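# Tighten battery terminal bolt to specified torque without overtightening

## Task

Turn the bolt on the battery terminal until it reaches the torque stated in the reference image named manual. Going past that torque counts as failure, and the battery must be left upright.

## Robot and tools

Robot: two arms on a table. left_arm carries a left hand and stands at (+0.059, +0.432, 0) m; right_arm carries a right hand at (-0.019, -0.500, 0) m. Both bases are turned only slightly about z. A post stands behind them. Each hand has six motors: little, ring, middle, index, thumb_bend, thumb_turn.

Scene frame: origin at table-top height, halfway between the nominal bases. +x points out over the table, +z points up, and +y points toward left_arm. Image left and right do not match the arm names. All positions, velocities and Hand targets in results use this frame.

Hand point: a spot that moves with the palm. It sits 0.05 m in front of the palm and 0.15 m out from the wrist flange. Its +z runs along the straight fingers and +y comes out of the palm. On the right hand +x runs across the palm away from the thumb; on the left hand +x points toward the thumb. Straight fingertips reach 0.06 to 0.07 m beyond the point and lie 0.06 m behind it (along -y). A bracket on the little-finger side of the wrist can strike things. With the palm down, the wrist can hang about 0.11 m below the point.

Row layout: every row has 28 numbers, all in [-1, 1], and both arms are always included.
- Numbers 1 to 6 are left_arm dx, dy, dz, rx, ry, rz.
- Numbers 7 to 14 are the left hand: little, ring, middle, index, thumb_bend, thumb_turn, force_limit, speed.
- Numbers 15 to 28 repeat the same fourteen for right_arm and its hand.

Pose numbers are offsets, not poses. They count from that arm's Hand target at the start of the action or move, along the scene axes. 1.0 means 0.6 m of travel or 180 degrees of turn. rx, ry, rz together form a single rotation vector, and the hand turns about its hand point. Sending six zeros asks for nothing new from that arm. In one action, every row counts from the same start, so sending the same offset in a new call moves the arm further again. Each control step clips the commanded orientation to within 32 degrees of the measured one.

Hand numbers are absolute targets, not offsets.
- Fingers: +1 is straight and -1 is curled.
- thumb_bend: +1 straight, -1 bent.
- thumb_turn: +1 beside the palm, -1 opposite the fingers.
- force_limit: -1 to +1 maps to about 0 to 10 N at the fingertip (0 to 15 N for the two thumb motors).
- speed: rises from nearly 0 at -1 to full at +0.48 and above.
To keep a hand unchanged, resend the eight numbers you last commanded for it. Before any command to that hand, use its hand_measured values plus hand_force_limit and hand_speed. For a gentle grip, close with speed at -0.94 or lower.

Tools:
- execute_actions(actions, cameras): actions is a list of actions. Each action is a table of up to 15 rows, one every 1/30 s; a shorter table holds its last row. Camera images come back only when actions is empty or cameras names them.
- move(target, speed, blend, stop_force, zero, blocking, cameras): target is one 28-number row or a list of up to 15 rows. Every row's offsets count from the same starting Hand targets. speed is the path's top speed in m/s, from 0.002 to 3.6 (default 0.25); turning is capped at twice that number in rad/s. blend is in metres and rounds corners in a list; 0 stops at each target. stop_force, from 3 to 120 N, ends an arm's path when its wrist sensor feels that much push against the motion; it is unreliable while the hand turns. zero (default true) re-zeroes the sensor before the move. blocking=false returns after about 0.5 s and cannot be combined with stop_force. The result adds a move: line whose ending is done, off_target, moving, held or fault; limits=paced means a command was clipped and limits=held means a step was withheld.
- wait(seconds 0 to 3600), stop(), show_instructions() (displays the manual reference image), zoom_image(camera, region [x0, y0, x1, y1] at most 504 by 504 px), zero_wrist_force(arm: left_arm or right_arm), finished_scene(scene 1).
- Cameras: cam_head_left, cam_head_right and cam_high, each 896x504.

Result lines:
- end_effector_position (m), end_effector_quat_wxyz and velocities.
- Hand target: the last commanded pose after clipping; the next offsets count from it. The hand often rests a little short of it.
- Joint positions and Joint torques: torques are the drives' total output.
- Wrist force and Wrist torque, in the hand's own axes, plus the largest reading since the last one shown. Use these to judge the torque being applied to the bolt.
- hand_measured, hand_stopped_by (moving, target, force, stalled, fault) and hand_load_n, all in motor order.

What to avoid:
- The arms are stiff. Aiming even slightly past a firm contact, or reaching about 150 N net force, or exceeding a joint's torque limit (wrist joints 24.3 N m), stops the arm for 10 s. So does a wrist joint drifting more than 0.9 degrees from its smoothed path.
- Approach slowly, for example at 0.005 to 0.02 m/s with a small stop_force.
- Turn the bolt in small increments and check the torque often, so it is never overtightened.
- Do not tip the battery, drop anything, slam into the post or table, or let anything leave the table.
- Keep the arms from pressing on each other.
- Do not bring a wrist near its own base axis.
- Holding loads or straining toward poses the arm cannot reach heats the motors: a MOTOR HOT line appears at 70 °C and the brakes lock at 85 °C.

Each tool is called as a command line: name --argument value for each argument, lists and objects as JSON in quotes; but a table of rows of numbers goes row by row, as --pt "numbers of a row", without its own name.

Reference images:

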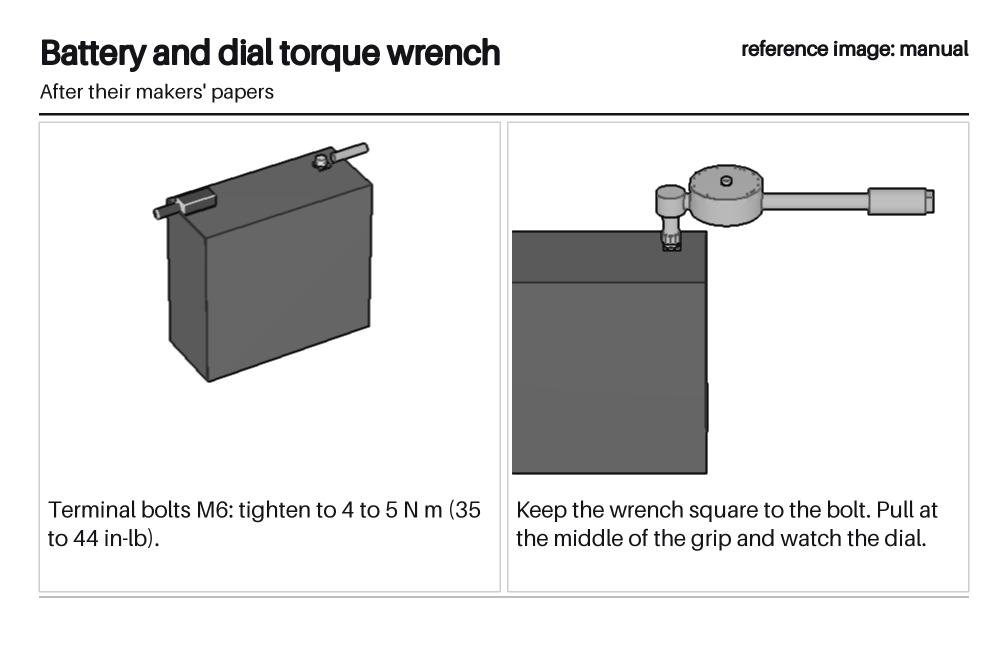

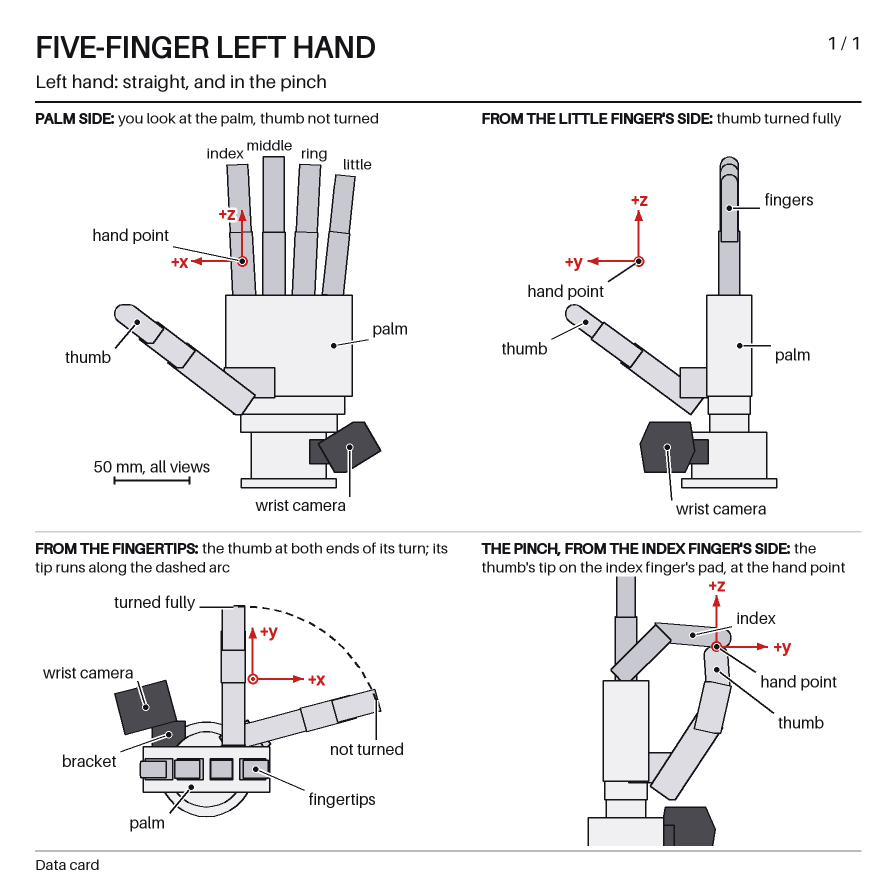

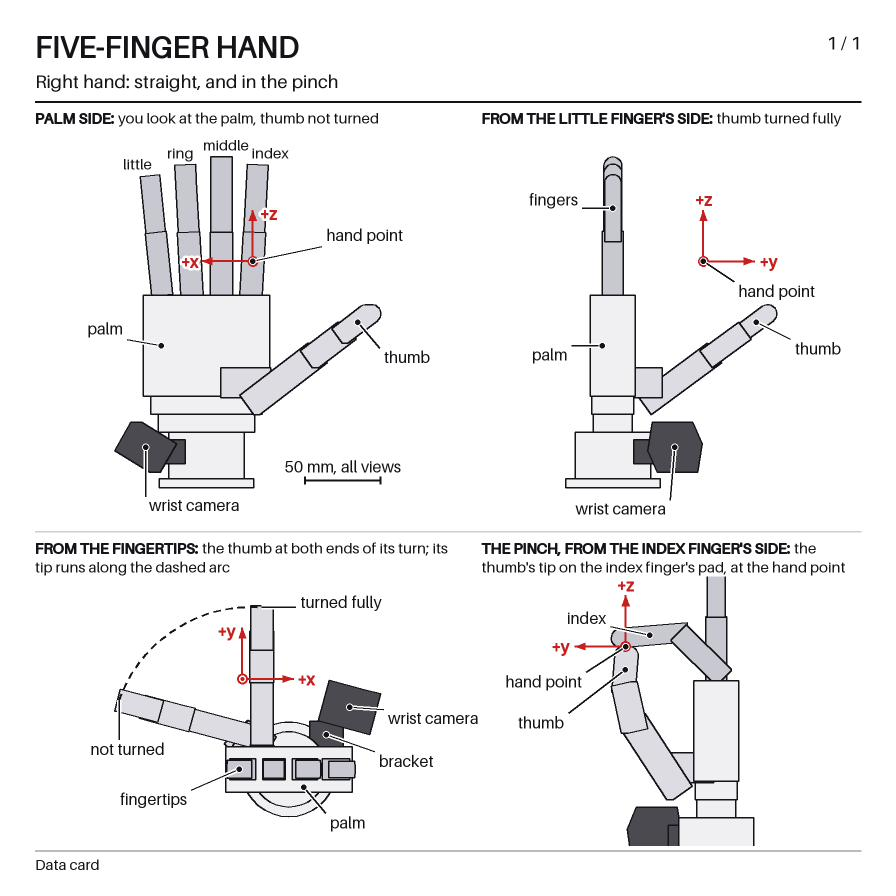

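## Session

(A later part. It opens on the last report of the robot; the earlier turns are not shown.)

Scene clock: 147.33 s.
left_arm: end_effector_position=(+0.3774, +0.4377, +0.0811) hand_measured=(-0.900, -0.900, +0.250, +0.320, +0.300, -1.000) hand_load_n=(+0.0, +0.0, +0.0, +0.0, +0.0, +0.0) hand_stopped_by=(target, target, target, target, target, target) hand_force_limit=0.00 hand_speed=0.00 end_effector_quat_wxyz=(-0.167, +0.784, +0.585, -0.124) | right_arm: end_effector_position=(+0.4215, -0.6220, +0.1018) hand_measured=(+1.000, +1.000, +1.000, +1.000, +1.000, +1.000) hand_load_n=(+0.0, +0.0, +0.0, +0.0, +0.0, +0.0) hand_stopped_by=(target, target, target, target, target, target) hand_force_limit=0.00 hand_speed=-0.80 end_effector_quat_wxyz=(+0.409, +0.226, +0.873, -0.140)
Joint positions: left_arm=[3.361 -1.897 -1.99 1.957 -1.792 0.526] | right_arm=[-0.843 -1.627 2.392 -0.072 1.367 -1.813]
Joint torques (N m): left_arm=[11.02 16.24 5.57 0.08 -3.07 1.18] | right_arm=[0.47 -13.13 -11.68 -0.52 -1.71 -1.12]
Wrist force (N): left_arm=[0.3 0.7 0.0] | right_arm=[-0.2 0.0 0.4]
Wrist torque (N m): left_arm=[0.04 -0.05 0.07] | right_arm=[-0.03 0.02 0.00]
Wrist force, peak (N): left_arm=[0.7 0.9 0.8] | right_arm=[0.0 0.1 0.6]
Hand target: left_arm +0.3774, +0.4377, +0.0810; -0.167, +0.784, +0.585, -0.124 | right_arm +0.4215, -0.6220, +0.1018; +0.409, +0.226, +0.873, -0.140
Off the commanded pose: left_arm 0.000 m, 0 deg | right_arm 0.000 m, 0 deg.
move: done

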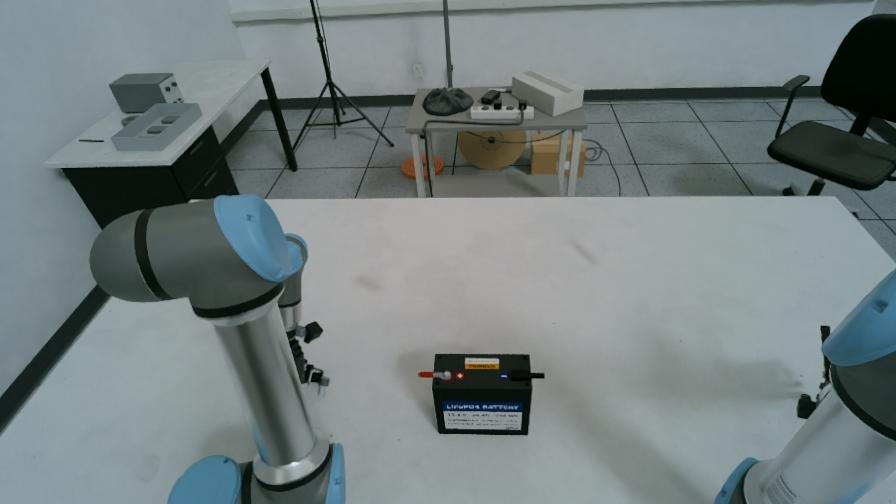

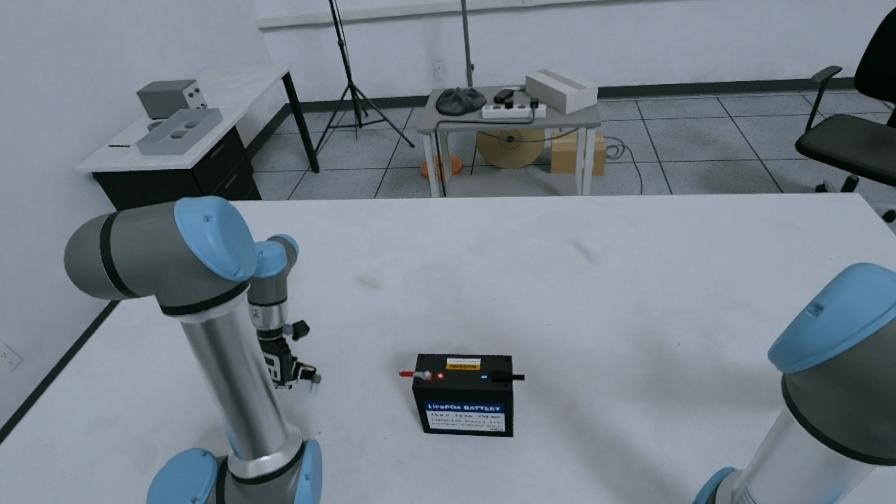

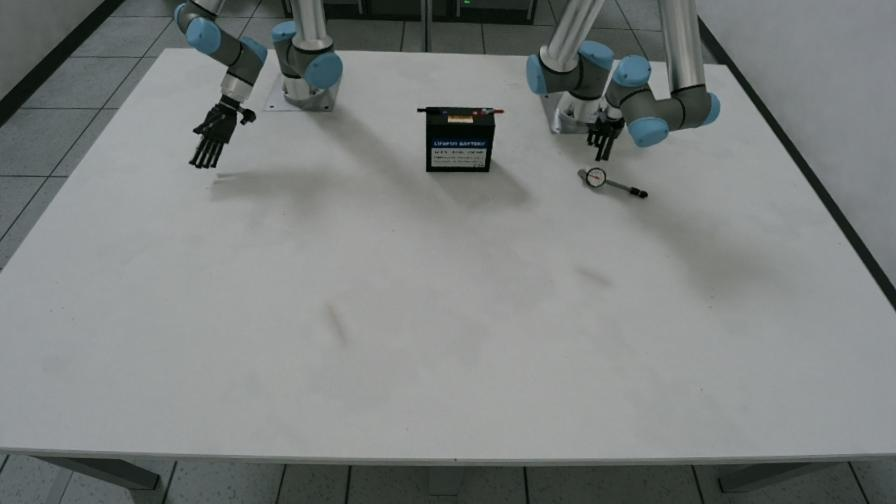

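move --target '[0.0735,-0.0218,-0.0643,0,0,0,-0.9,-0.9,0.25,0.32,0.3,-1,0,0,0,0,0,0,0,0,1,1,1,1,1,1,0,-0.8]' --speed 0.03 --stop_force 4 --cameras '["all"]'

zoom_image --camera "cam_high" --region '[560, 120, 660, 220]'

zoom_image --camera "cam_head_left" --region '[240, 320, 360, 420]'

zoom_image --camera "cam_head_right" --region '[240, 320, 360, 420]'

Scene clock: 151.97 s.
left_arm: end_effector_position=(+0.4215, +0.4246, +0.0424) hand_measured=(-0.900, -0.900, +0.250, +0.320, +0.300, -1.000) hand_load_n=(+0.0, +0.0, +0.5, +0.0, -0.5, +0.0) hand_stopped_by=(target, target, target, target, target, target) hand_force_limit=0.00 hand_speed=0.00 end_effector_quat_wxyz=(-0.167, +0.784, +0.585, -0.124) | right_arm: end_effector_position=(+0.4215, -0.6220, +0.1018) hand_measured=(+1.000, +1.000, +1.000, +1.000, +1.000, +1.000) hand_load_n=(+0.0, +0.0, +0.0, +0.0, +0.0, +0.0) hand_stopped_by=(target, target, target, target, target, target) hand_force_limit=0.00 hand_speed=-0.80 end_effector_quat_wxyz=(+0.409, +0.226, +0.873, -0.140)
Joint positions: left_arm=[3.295 -2.054 -1.882 1.993 -1.768 0.463] | right_arm=[-0.843 -1.627 2.392 -0.072 1.367 -1.813]
Joint torques (N m): left_arm=[-8.84 21.08 21.69 0.16 3.06 -1.37] | right_arm=[0.93 -14.41 -11.98 -0.69 -1.68 -1.01]
Wrist force (N): left_arm=[0.1 -0.4 0.4] | right_arm=[0.1 0.2 0.3]
Wrist torque (N m): left_arm=[-0.04 -0.04 0.09] | right_arm=[0.01 -0.01 0.01]
Wrist force, peak (N): left_arm=[0.2 1.0 0.0] | right_arm=[-0.1 0.4 0.6]
Hand target: left_arm +0.4215, +0.4246, +0.0424; -0.167, +0.784, +0.585, -0.124 | right_arm +0.4215, -0.6220, +0.1018; +0.409, +0.226, +0.873, -0.140
Off the commanded pose: left_arm 0.000 m, 0 deg | right_arm 0.000 m, 0 deg.
move: done

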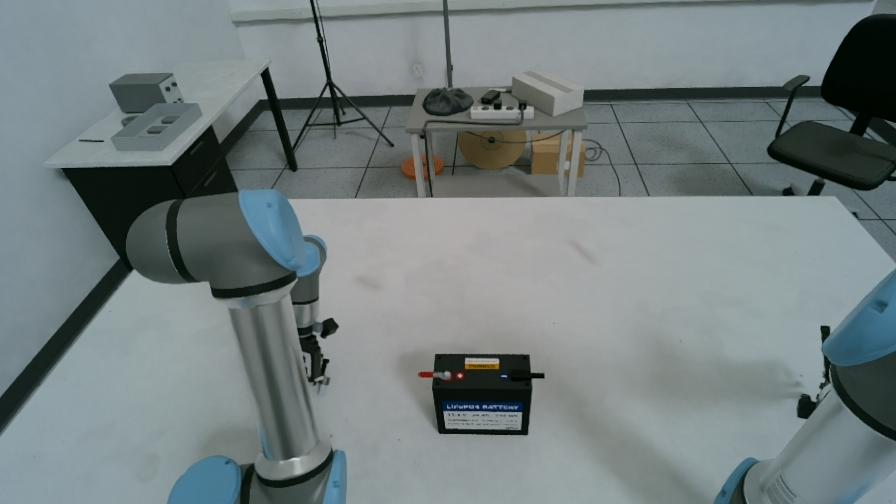

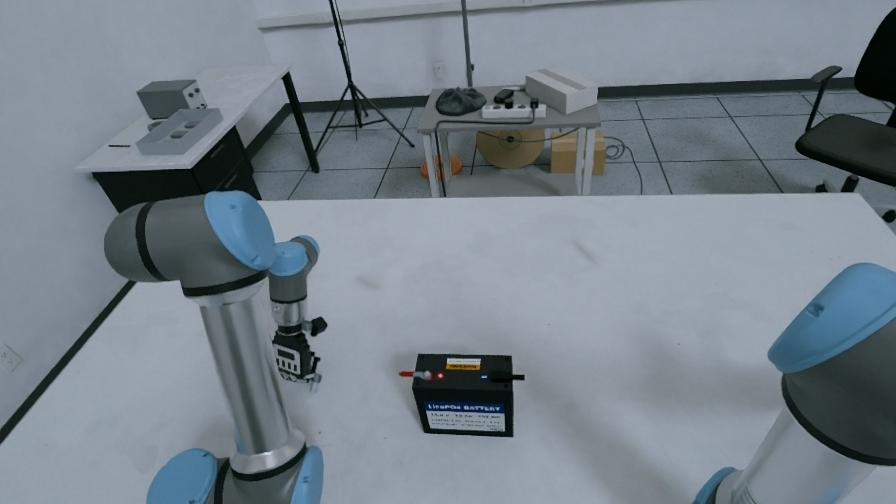

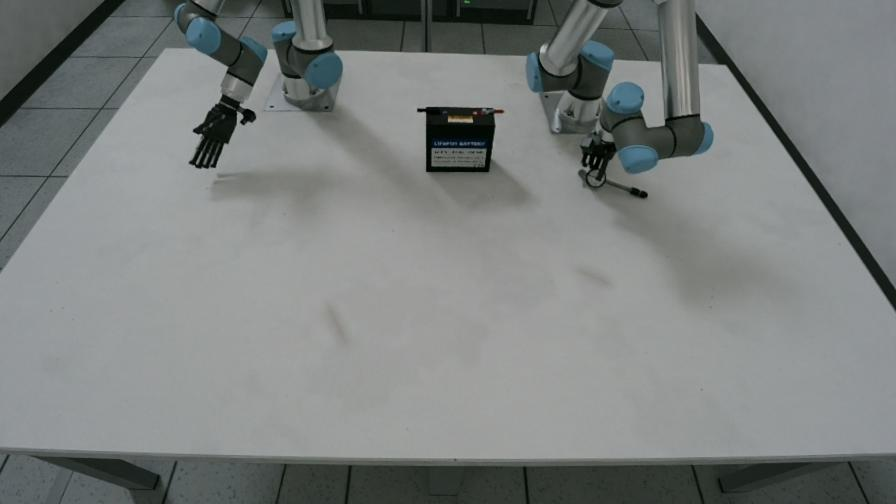

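Scaled by 5.040 from the camera's image (finer frame: 1280x720).

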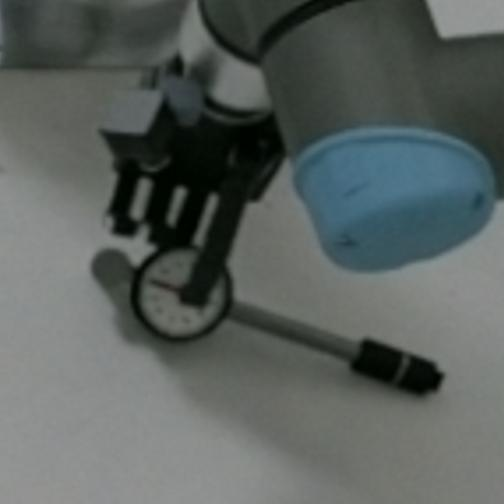

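Scaled by 4.200 from the camera's image (finer frame: 1280x720).

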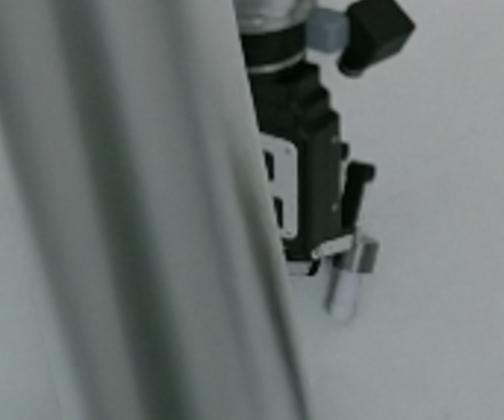

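Scaled by 4.200 from the camera's image (finer frame: 1280x720).

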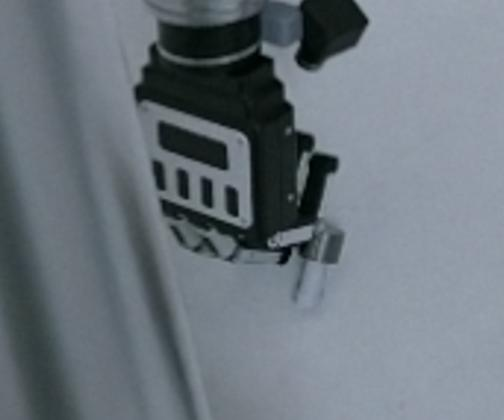

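execute_actions --actions '[[[0,0,0,0,0,0,-0.9,-0.9,0.17,0.22,0.1,-1,-0.85,-0.93,0,0,0,0,0,0,1,1,1,1,1,1,0,-0.8]],[[0,0,0,0,0,0,-0.9,-0.9,0.17,0.22,0.1,-1,-0.85,-0.93,0,0,0,0,0,0,1,1,1,1,1,1,0,-0.8]]]'

execute_actions --actions '[[[0,0,0,0,0,0,-0.9,-0.9,-0.1,0.0,-0.2,-1,-0.85,-0.94,0,0,0,0,0,0,1,1,1,1,1,1,0,-0.8]],[[0,0,0,0,0,0,-0.9,-0.9,-0.1,0.0,-0.2,-1,-0.85,-0.94,0,0,0,0,0,0,1,1,1,1,1,1,0,-0.8]],[[0,0,0,0,0,0,-0.9,-0.9,-0.1,0.0,-0.2,-1,-0.85,-0.94,0,0,0,0,0,0,1,1,1,1,1,1,0,-0.8]]]' --cameras '["all"]'

zoom_image --camera "cam_high" --region '[560, 120, 660, 220]'

zoom_image --camera "cam_head_left" --region '[240, 320, 360, 420]'

Scene clock: 154.97 s.
left_arm: end_effector_position=(+0.4215, +0.4246, +0.0424) hand_measured=(-0.900, -0.900, +0.206, +0.220, +0.100, -1.000) hand_load_n=(+0.0, +0.0, +0.5, +0.5, +0.0, +0.0) hand_stopped_by=(target, target, force, target, target, target) hand_force_limit=-0.85 hand_speed=-0.93 end_effector_quat_wxyz=(-0.167, +0.784, +0.585, -0.124) | right_arm: end_effector_position=(+0.4215, -0.6220, +0.1018) hand_measured=(+1.000, +1.000, +1.000, +1.000, +1.000, +1.000) hand_load_n=(+0.0, +0.0, +0.0, +0.0, +0.0, +0.0) hand_stopped_by=(target, target, target, target, target, target) hand_force_limit=0.00 hand_speed=-0.80 end_effector_quat_wxyz=(+0.409, +0.226, +0.873, -0.140)
Joint positions: left_arm=[3.295 -2.054 -1.882 1.993 -1.768 0.463] | right_arm=[-0.843 -1.627 2.392 -0.072 1.367 -1.813]
Joint torques (N m): left_arm=[-7.73 26.17 20.46 -3.19 1.49 -1.47] | right_arm=[0.85 -13.91 -11.26 -0.58 -1.67 -0.98]
Wrist force (N): left_arm=[0.1 0.1 0.9] | right_arm=[0.0 -0.1 0.5]
Wrist torque (N m): left_arm=[-0.04 -0.04 0.07] | right_arm=[-0.04 -0.01 0.00]
Wrist force, peak (N): left_arm=[-0.1 0.1 1.3] | right_arm=[0.0 0.4 0.6]
Hand target: left_arm +0.4215, +0.4246, +0.0424; -0.167, +0.784, +0.585, -0.124 | right_arm +0.4215, -0.6220, +0.1018; +0.409, +0.226, +0.873, -0.140
Off the commanded pose: left_arm 0.000 m, 0 deg | right_arm 0.000 m, 0 deg.

Scene clock: 157.47 s.
left_arm: end_effector_position=(+0.4215, +0.4246, +0.0424) hand_measured=(-0.900, -0.900, +0.200, +0.210, -0.098, -1.000) hand_load_n=(+0.0, +0.5, +1.0, +2.0, +1.0, +0.0) hand_stopped_by=(target, target, force, force, force, target) hand_force_limit=-0.85 hand_speed=-0.94 end_effector_quat_wxyz=(-0.167, +0.784, +0.585, -0.124) | right_arm: end_effector_position=(+0.4215, -0.6220, +0.1018) hand_measured=(+1.000, +1.000, +1.000, +1.000, +1.000, +1.000) hand_load_n=(+0.0, +0.0, +0.0, +0.0, +0.0, +0.0) hand_stopped_by=(target, target, target, target, target, target) hand_force_limit=0.00 hand_speed=-0.80 end_effector_quat_wxyz=(+0.409, +0.226, +0.873, -0.140)
Joint positions: left_arm=[3.295 -2.054 -1.882 1.993 -1.768 0.463] | right_arm=[-0.843 -1.627 2.392 -0.072 1.367 -1.813]
Joint torques (N m): left_arm=[-6.85 32.28 18.51 -4.71 -0.63 -1.34] | right_arm=[1.37 -14.42 -11.31 -0.73 -1.41 -1.22]
Wrist force (N): left_arm=[0.4 1.6 2.4] | right_arm=[0.1 0.1 0.2]
Wrist torque (N m): left_arm=[0.04 -0.04 0.05] | right_arm=[0.01 -0.01 0.01]
Wrist force, peak (N): left_arm=[0.4 1.6 2.4] | right_arm=[0.0 0.2 0.7]
Hand target: left_arm +0.4215, +0.4246, +0.0424; -0.167, +0.784, +0.585, -0.124 | right_arm +0.4215, -0.6220, +0.1018; +0.409, +0.226, +0.873, -0.140
Off the commanded pose: left_arm 0.000 m, 0 deg | right_arm 0.000 m, 0 deg.

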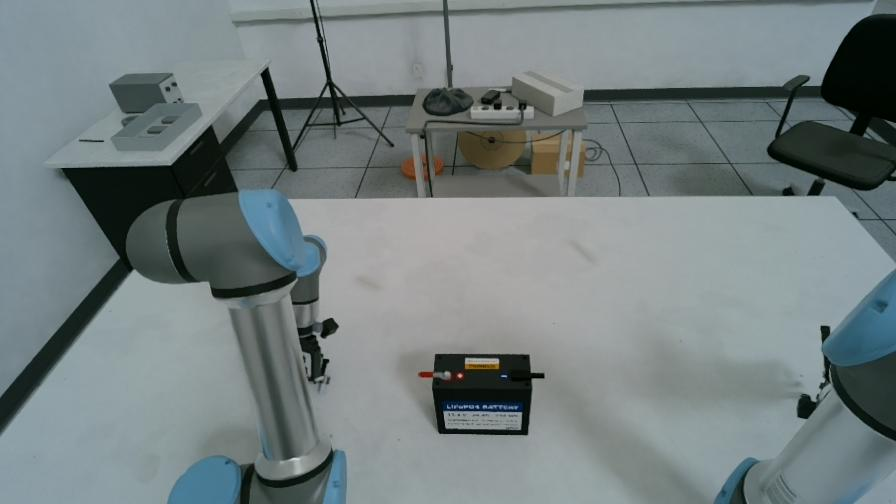

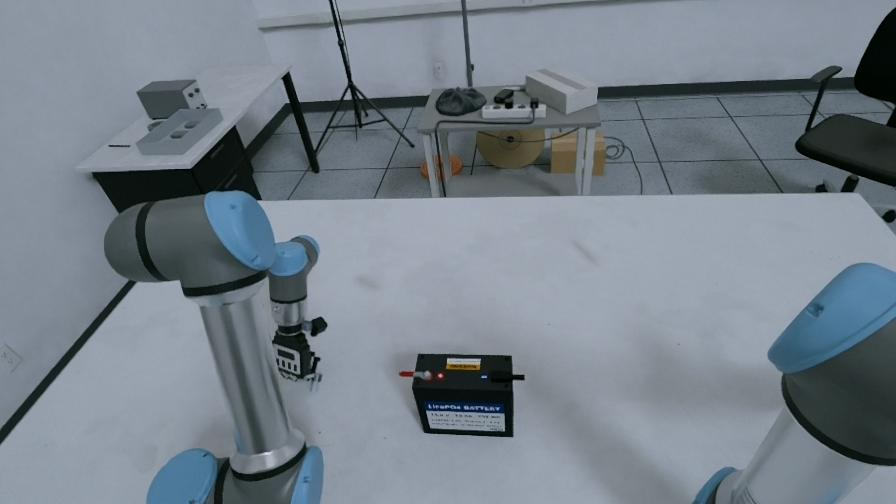

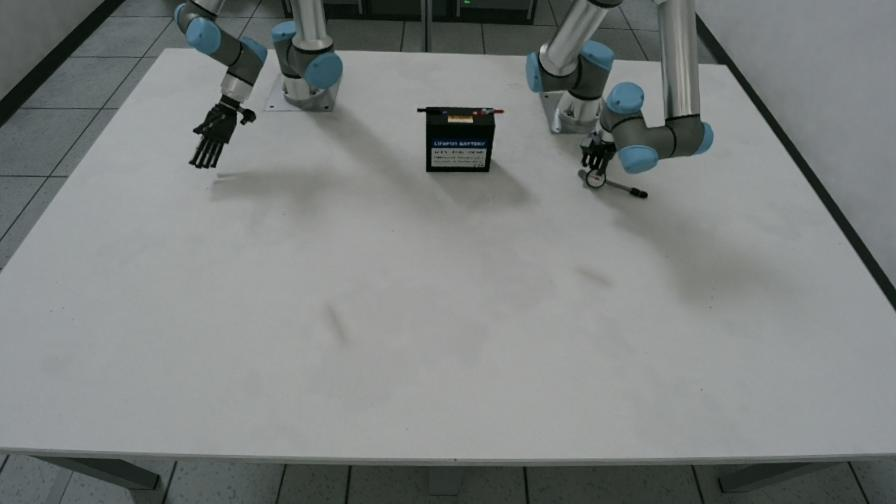

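Scaled by 5.040 from the camera's image (finer frame: 1280x720).

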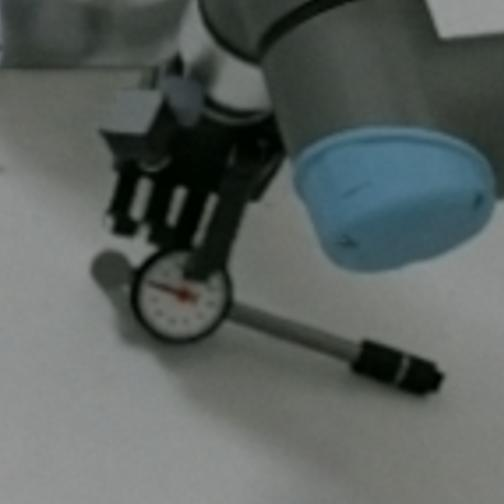

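Scaled by 4.200 from the camera's image (finer frame: 1280x720).

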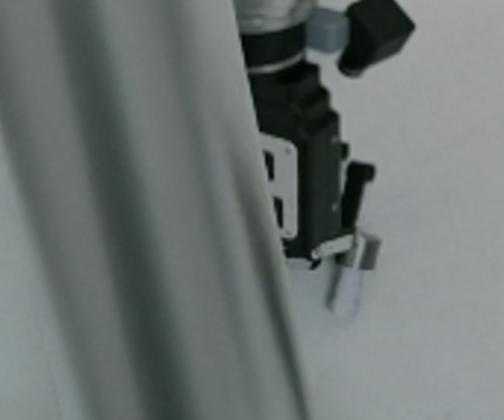

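execute_actions --actions '[[[0,0,0,0,0,0,-0.9,-0.9,-0.3,-0.3,-0.5,-1,-0.3,-0.95,0,0,0,0,0,0,1,1,1,1,1,1,0,-0.8]],[[0,0,0,0,0,0,-0.9,-0.9,-0.3,-0.3,-0.5,-1,-0.3,-0.95,0,0,0,0,0,0,1,1,1,1,1,1,0,-0.8]],[[0,0,0,0,0,0,-0.9,-0.9,-0.3,-0.3,-0.5,-1,-0.3,-0.95,0,0,0,0,0,0,1,1,1,1,1,1,0,-0.8]]]'

execute_actions --actions '[[[0,0,0,0,0,0,-0.9,-0.9,-0.4,-0.4,-0.6,-1,0.2,-0.95,0,0,0,0,0,0,1,1,1,1,1,1,0,-0.8]],[[0,0,0,0,0,0,-0.9,-0.9,-0.4,-0.4,-0.6,-1,0.2,-0.95,0,0,0,0,0,0,1,1,1,1,1,1,0,-0.8]],[[0,0,0,0,0,0,-0.9,-0.9,-0.4,-0.4,-0.6,-1,0.2,-0.95,0,0,0,0,0,0,1,1,1,1,1,1,0,-0.8]]]' --cameras '["all"]'

zoom_image --camera "cam_high" --region '[560, 120, 660, 220]'

zoom_image --camera "cam_head_left" --region '[240, 320, 360, 420]'

Scene clock: 159.67 s.
left_arm: end_effector_position=(+0.4215, +0.4246, +0.0424) hand_measured=(-0.900, -0.900, +0.192, +0.202, -0.116, -1.000) hand_load_n=(+0.0, +0.0, +4.0, +2.0, +5.5, +0.0) hand_stopped_by=(target, target, force, force, force, target) hand_force_limit=-0.30 hand_speed=-0.95 end_effector_quat_wxyz=(-0.167, +0.784, +0.585, -0.124) | right_arm: end_effector_position=(+0.4215, -0.6220, +0.1018) hand_measured=(+1.000, +1.000, +1.000, +1.000, +1.000, +1.000) hand_load_n=(+0.0, +0.0, -0.5, +0.0, +0.0, +0.0) hand_stopped_by=(target, target, target, target, target, target) hand_force_limit=0.00 hand_speed=-0.80 end_effector_quat_wxyz=(+0.409, +0.226, +0.873, -0.140)
Joint positions: left_arm=[3.295 -2.054 -1.882 1.993 -1.768 0.463] | right_arm=[-0.843 -1.627 2.392 -0.072 1.367 -1.813]
Joint torques (N m): left_arm=[-5.48 34.08 17.42 -4.72 -2.54 -1.34] | right_arm=[0.03 -13.88 -10.63 -0.69 -1.63 -1.15]
Wrist force (N): left_arm=[0.0 2.4 3.5] | right_arm=[0.0 0.2 0.5]
Wrist torque (N m): left_arm=[0.01 0.01 0.05] | right_arm=[0.01 0.00 0.00]
Wrist force, peak (N): left_arm=[0.1 2.9 3.5] | right_arm=[-0.2 0.2 0.7]
Hand target: left_arm +0.4215, +0.4246, +0.0424; -0.167, +0.784, +0.585, -0.124 | right_arm +0.4215, -0.6220, +0.1018; +0.409, +0.226, +0.873, -0.140
Off the commanded pose: left_arm 0.000 m, 0 deg | right_arm 0.000 m, 0 deg.

Scene clock: 161.37 s.
left_arm: end_effector_position=(+0.4215, +0.4246, +0.0424) hand_measured=(-0.900, -0.900, +0.184, +0.184, -0.130, -1.000) hand_load_n=(+0.0, +0.0, +6.0, +7.0, +9.0, +0.0) hand_stopped_by=(target, target, force, force, force, target) hand_force_limit=0.20 hand_speed=-0.95 end_effector_quat_wxyz=(-0.167, +0.784, +0.585, -0.124) | right_arm: end_effector_position=(+0.4215, -0.6220, +0.1018) hand_measured=(+1.000, +1.000, +1.000, +1.000, +1.000, +1.000) hand_load_n=(+0.0, +0.0, +0.0, +0.0, +0.0, +0.0) hand_stopped_by=(target, target, target, target, target, target) hand_force_limit=0.00 hand_speed=-0.80 end_effector_quat_wxyz=(+0.409, +0.226, +0.873, -0.140)
Joint positions: left_arm=[3.295 -2.054 -1.882 1.993 -1.768 0.463] | right_arm=[-0.843 -1.627 2.392 -0.072 1.367 -1.813]
Joint torques (N m): left_arm=[-4.94 34.28 16.37 -4.74 -2.81 -1.26] | right_arm=[-0.43 -15.84 -11.47 -0.8 -1.76 -1.09]
Wrist force (N): left_arm=[-0.3 2.7 3.8] | right_arm=[-0.1 0.1 0.5]
Wrist torque (N m): left_arm=[0.05 0.00 0.04] | right_arm=[-0.02 0.01 -0.01]
Wrist force, peak (N): left_arm=[-0.4 2.7 4.0] | right_arm=[0.0 0.5 0.4]
Hand target: left_arm +0.4215, +0.4246, +0.0424; -0.167, +0.784, +0.585, -0.124 | right_arm +0.4215, -0.6220, +0.1018; +0.409, +0.226, +0.873, -0.140
Off the commanded pose: left_arm 0.000 m, 0 deg | right_arm 0.000 m, 0 deg.

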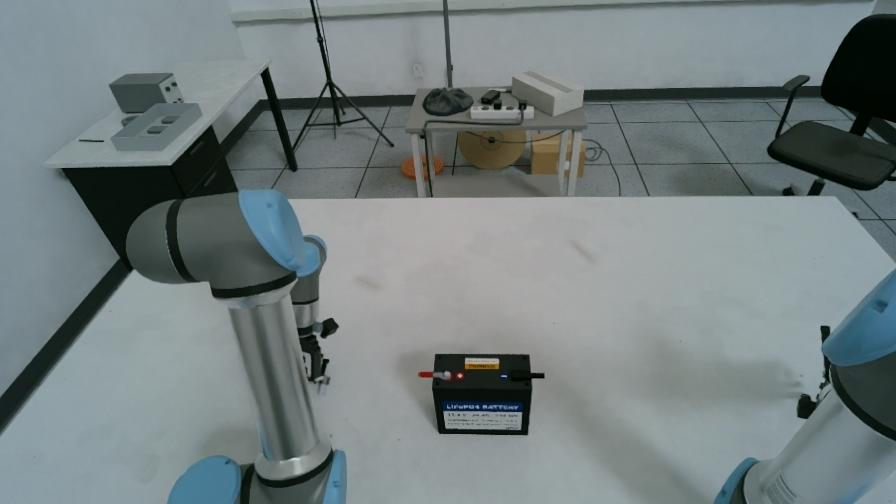

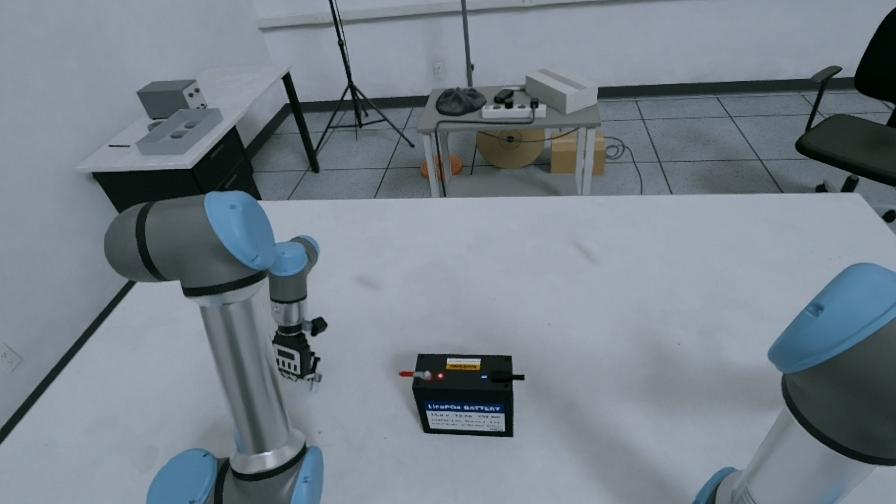

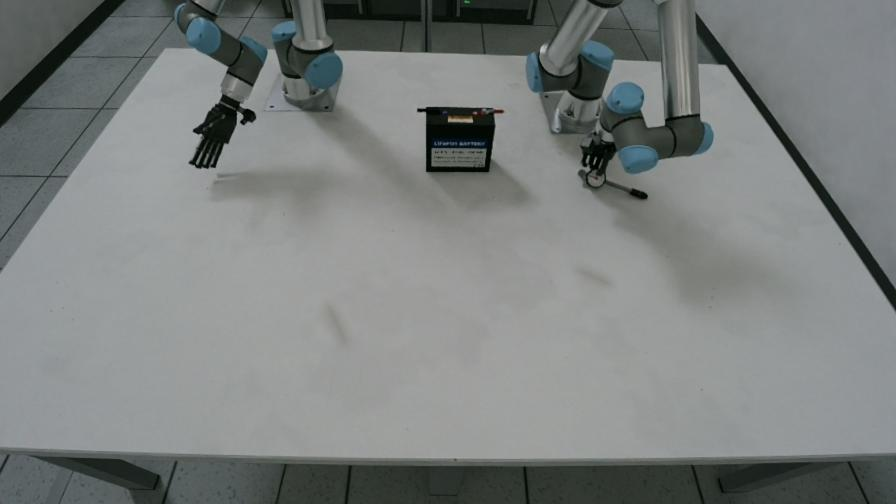

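Scaled by 5.040 from the camera's image (finer frame: 1280x720).

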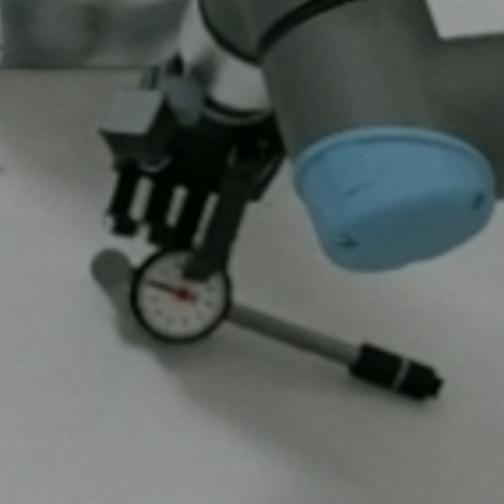

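Scaled by 4.200 from the camera's image (finer frame: 1280x720).

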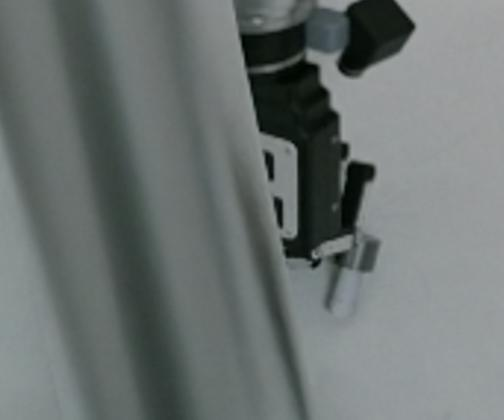

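move --target '[0,0,0.0333,0,0,0,-0.9,-0.9,-0.4,-0.4,-0.6,-1,0.2,-0.95,0,0,0,0,0,0,1,1,1,1,1,1,0,-0.8]' --speed 0.03 --cameras '["all"]'

zoom_image --camera "cam_high" --region '[560, 120, 660, 220]'

zoom_image --camera "cam_head_left" --region '[240, 320, 360, 420]'

Scene clock: 162.77 s.
left_arm: end_effector_position=(+0.4215, +0.4246, +0.0622) hand_measured=(-0.900, -0.900, +0.184, +0.184, -0.130, -1.000) hand_load_n=(+0.0, +0.0, +6.0, +7.0, +9.0, +0.0) hand_stopped_by=(target, target, force, force, force, target) hand_force_limit=0.20 hand_speed=-0.95 end_effector_quat_wxyz=(-0.167, +0.784, +0.585, -0.124) | right_arm: end_effector_position=(+0.4215, -0.6220, +0.1018) hand_measured=(+1.000, +1.000, +1.000, +1.000, +1.000, +1.000) hand_load_n=(+0.0, +0.0, +0.0, +0.0, +0.0, +0.0) hand_stopped_by=(target, target, target, target, target, target) hand_force_limit=0.00 hand_speed=-0.80 end_effector_quat_wxyz=(+0.409, +0.226, +0.873, -0.140)
Joint positions: left_arm=[3.295 -2.02 -1.869 1.945 -1.768 0.463] | right_arm=[-0.843 -1.627 2.392 -0.072 1.367 -1.813]
Joint torques (N m): left_arm=[-3.63 38.8 22.86 -5.6 -2.54 -0.64] | right_arm=[1.66 -13.1 -10.92 -0.69 -1.87 -1.41]
Wrist force (N): left_arm=[0.1 2.8 3.7] | right_arm=[0.0 0.2 0.4]
Wrist torque (N m): left_arm=[0.07 -0.05 0.07] | right_arm=[0.00 0.00 0.00]
Wrist force, peak (N): left_arm=[-0.1 2.6 4.2] | right_arm=[-0.2 0.1 0.6]
Hand target: left_arm +0.4215, +0.4246, +0.0624; -0.167, +0.784, +0.585, -0.124 | right_arm +0.4215, -0.6220, +0.1018; +0.409, +0.226, +0.873, -0.140
Off the commanded pose: left_arm 0.000 m, 0 deg | right_arm 0.000 m, 0 deg.
move: done

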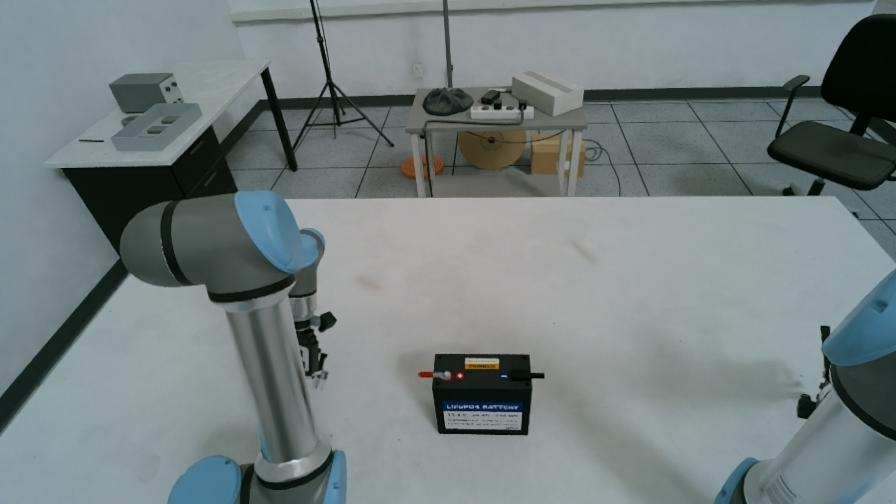

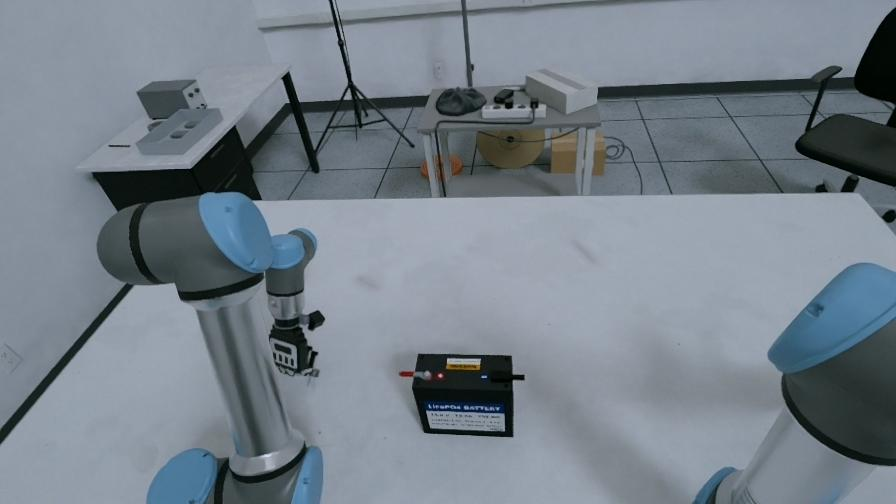

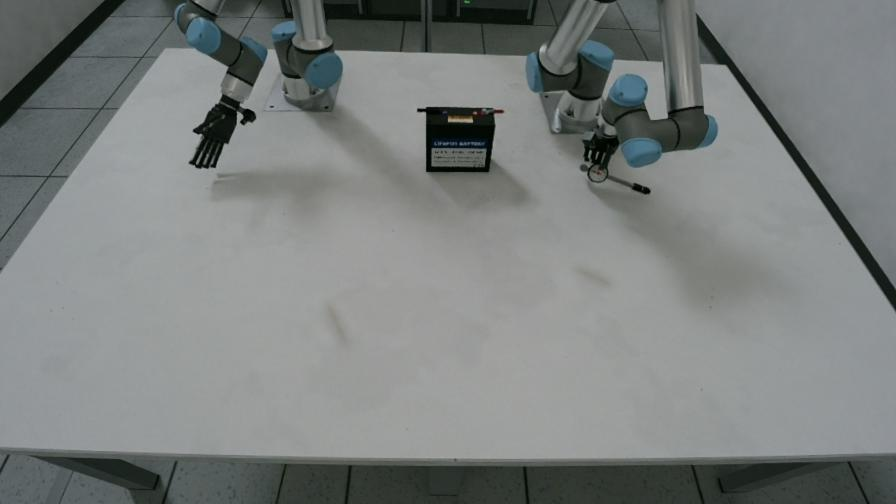

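Scaled by 5.040 from the camera's image (finer frame: 1280x720).

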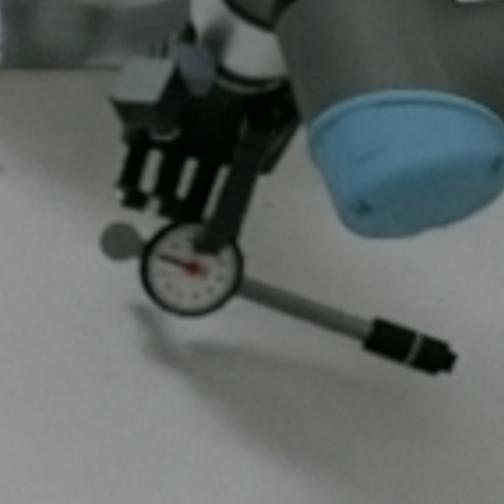

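Scaled by 4.200 from the camera's image (finer frame: 1280x720).

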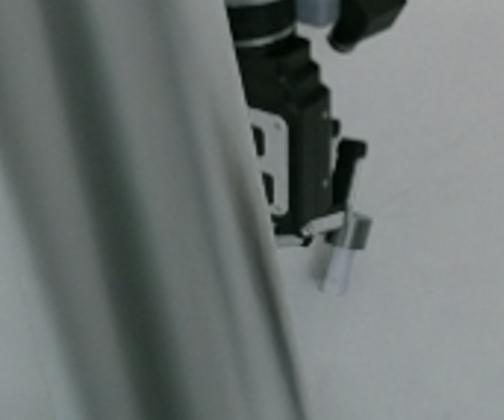

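execute_actions --actions '[[[0,0,0,0,0,0,-0.9,-0.9,-0.5,-0.5,-0.7,-1,0.5,-0.95,0,0,0,0,0,0,1,1,1,1,1,1,0,-0.8]],[[0,0,0,0,0,0,-0.9,-0.9,-0.5,-0.5,-0.7,-1,0.5,-0.95,0,0,0,0,0,0,1,1,1,1,1,1,0,-0.8]],[[0,0,0,0,0,0,-0.9,-0.9,-0.5,-0.5,-0.7,-1,0.5,-0.95,0,0,0,0,0,0,1,1,1,1,1,1,0,-0.8]]]'

move --pt "0 0 0.333 0 0 0 -0.9 -0.9 -0.5 -0.5 -0.7 -1 0.5 -0.95 0 0 0 0 0 0 1 1 1 1 1 1 0 -0.8" --pt "0 0 0.37 -0.0631 -0.2131 0 -0.9 -0.9 -0.5 -0.5 -0.7 -1 0.5 -0.95 0 0 0 0 0 0 1 1 1 1 1 1 0 -0.8" --speed '[0.15,0.12]' --cameras '["all"]'

zoom_image --camera "cam_high" --region '[560, 70, 680, 170]'

zoom_image --camera "cam_head_left" --region '[240, 260, 360, 360]'

Scene clock: 166.50 s.
left_arm: end_effector_position=(+0.4215, +0.4246, +0.0624) hand_measured=(-0.900, -0.900, +0.176, +0.182, -0.138, -1.000) hand_load_n=(+0.5, +0.0, +8.5, +8.0, +11.5, +0.0) hand_stopped_by=(target, target, force, force, force, target) hand_force_limit=0.50 hand_speed=-0.95 end_effector_quat_wxyz=(-0.167, +0.784, +0.585, -0.124) | right_arm: end_effector_position=(+0.4215, -0.6220, +0.1018) hand_measured=(+1.000, +1.000, +1.000, +1.000, +1.000, +1.000) hand_load_n=(+0.0, +0.0, +0.0, +0.0, +0.0, +0.0) hand_stopped_by=(target, target, target, target, target, target) hand_force_limit=0.00 hand_speed=-0.80 end_effector_quat_wxyz=(+0.409, +0.226, +0.873, -0.140)
Joint positions: left_arm=[3.295 -2.019 -1.868 1.945 -1.768 0.463] | right_arm=[-0.843 -1.627 2.392 -0.072 1.367 -1.813]
Joint torques (N m): left_arm=[-1.39 38.44 22.15 -5.82 -1.39 -0.43] | right_arm=[0.55 -14.45 -9.7 -0.89 -1.43 -1.42]
Wrist force (N): left_arm=[0.0 2.7 3.5] | right_arm=[0.0 0.0 0.3]
Wrist torque (N m): left_arm=[0.07 -0.04 0.07] | right_arm=[-0.01 0.01 0.00]
Wrist force, peak (N): left_arm=[0.2 2.8 4.0] | right_arm=[0.0 0.4 0.6]
Hand target: left_arm +0.4215, +0.4246, +0.0624; -0.167, +0.784, +0.585, -0.124 | right_arm +0.4215, -0.6220, +0.1018; +0.409, +0.226, +0.873, -0.140
Off the commanded pose: left_arm 0.000 m, 0 deg | right_arm 0.000 m, 0 deg.

Scene clock: 171.87 s.
left_arm: end_effector_position=(+0.4215, +0.4246, +0.2844) hand_measured=(-0.900, -0.900, +0.176, +0.182, -0.138, -1.000) hand_load_n=(+0.0, +0.0, +8.5, +8.5, +11.0, +0.5) hand_stopped_by=(target, target, force, force, force, target) hand_force_limit=0.50 hand_speed=-0.95 end_effector_quat_wxyz=(+0.111, +0.793, +0.593, +0.083) | right_arm: end_effector_position=(+0.4215, -0.6220, +0.1018) hand_measured=(+1.000, +1.000, +1.000, +1.000, +1.000, +1.000) hand_load_n=(+0.0, +0.0, +0.0, +0.0, +0.0, +0.0) hand_stopped_by=(target, target, target, target, target, target) hand_force_limit=0.00 hand_speed=-0.80 end_effector_quat_wxyz=(+0.409, +0.226, +0.873, -0.140)
Joint positions: left_arm=[3.689 -1.333 -1.936 1.875 -1.355 0.874] | right_arm=[-0.843 -1.627 2.392 -0.072 1.367 -1.813]
Joint torques (N m): left_arm=[11.72 17.43 13.26 0.79 4.04 1.5] | right_arm=[1.55 -13.88 -9.99 -0.75 -1.47 -1.04]
Wrist force (N): left_arm=[0.0 -3.6 3.5] | right_arm=[-0.1 0.1 0.6]
Wrist torque (N m): left_arm=[-0.33 -0.03 0.00] | right_arm=[-0.01 0.00 0.00]
Wrist force, peak (N): left_arm=[-0.1 3.1 4.6] | right_arm=[0.1 0.0 0.8]
Hand target: left_arm +0.4215, +0.4246, +0.2844; +0.111, +0.793, +0.593, +0.084 | right_arm +0.4215, -0.6220, +0.1018; +0.409, +0.226, +0.873, -0.140
Off the commanded pose: left_arm 0.000 m, 0 deg | right_arm 0.000 m, 0 deg.
move: done

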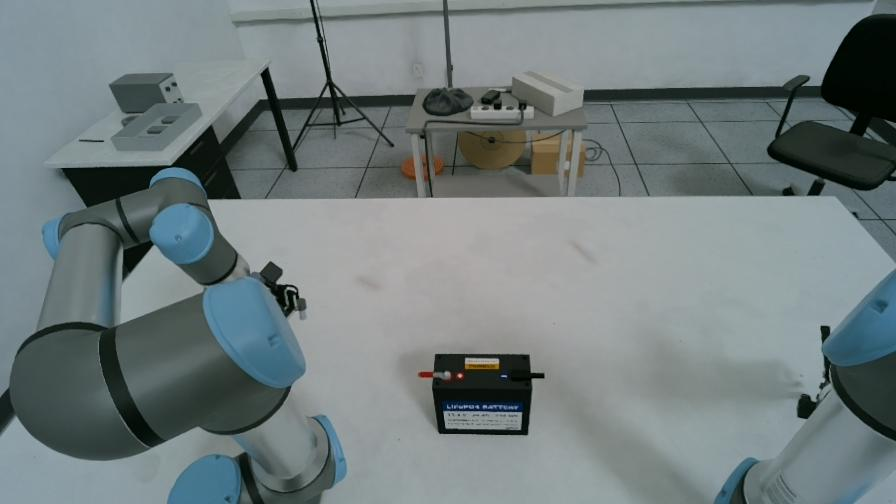

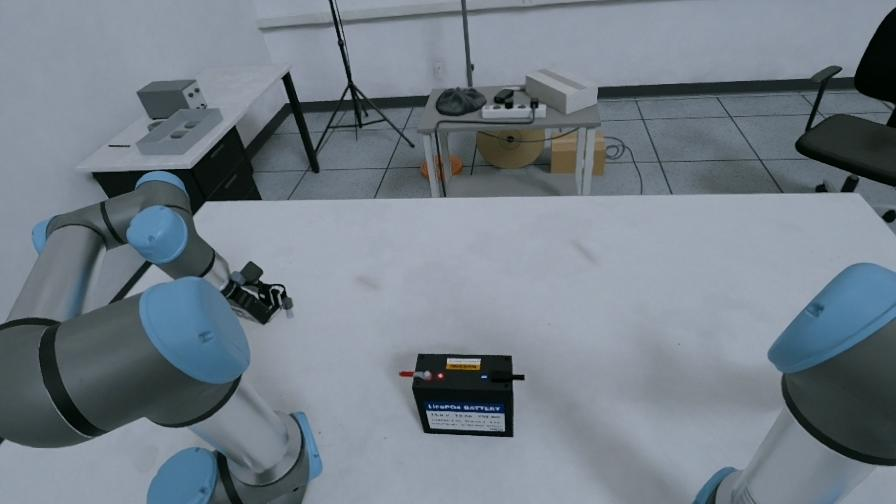

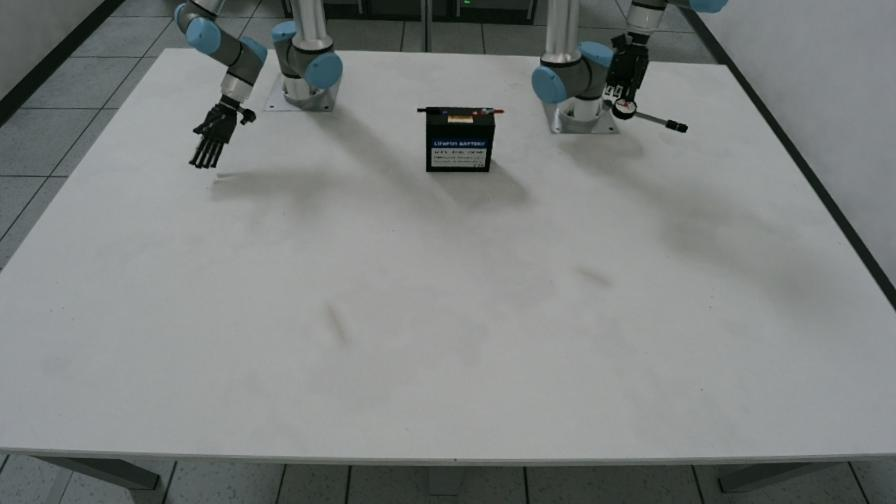

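Scaled by 4.200 from the camera's image (finer frame: 1280x720).

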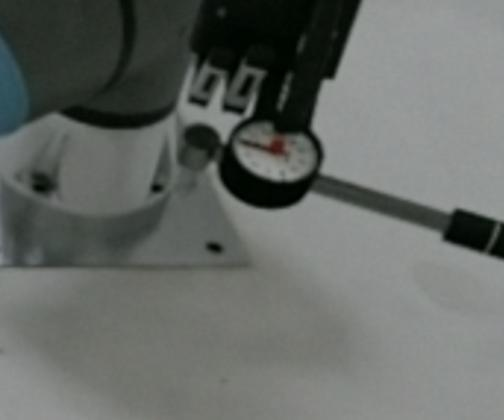

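Scaled by 4.200 from the camera's image (finer frame: 1280x720).

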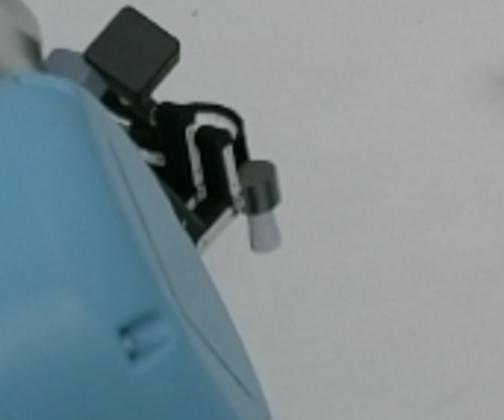

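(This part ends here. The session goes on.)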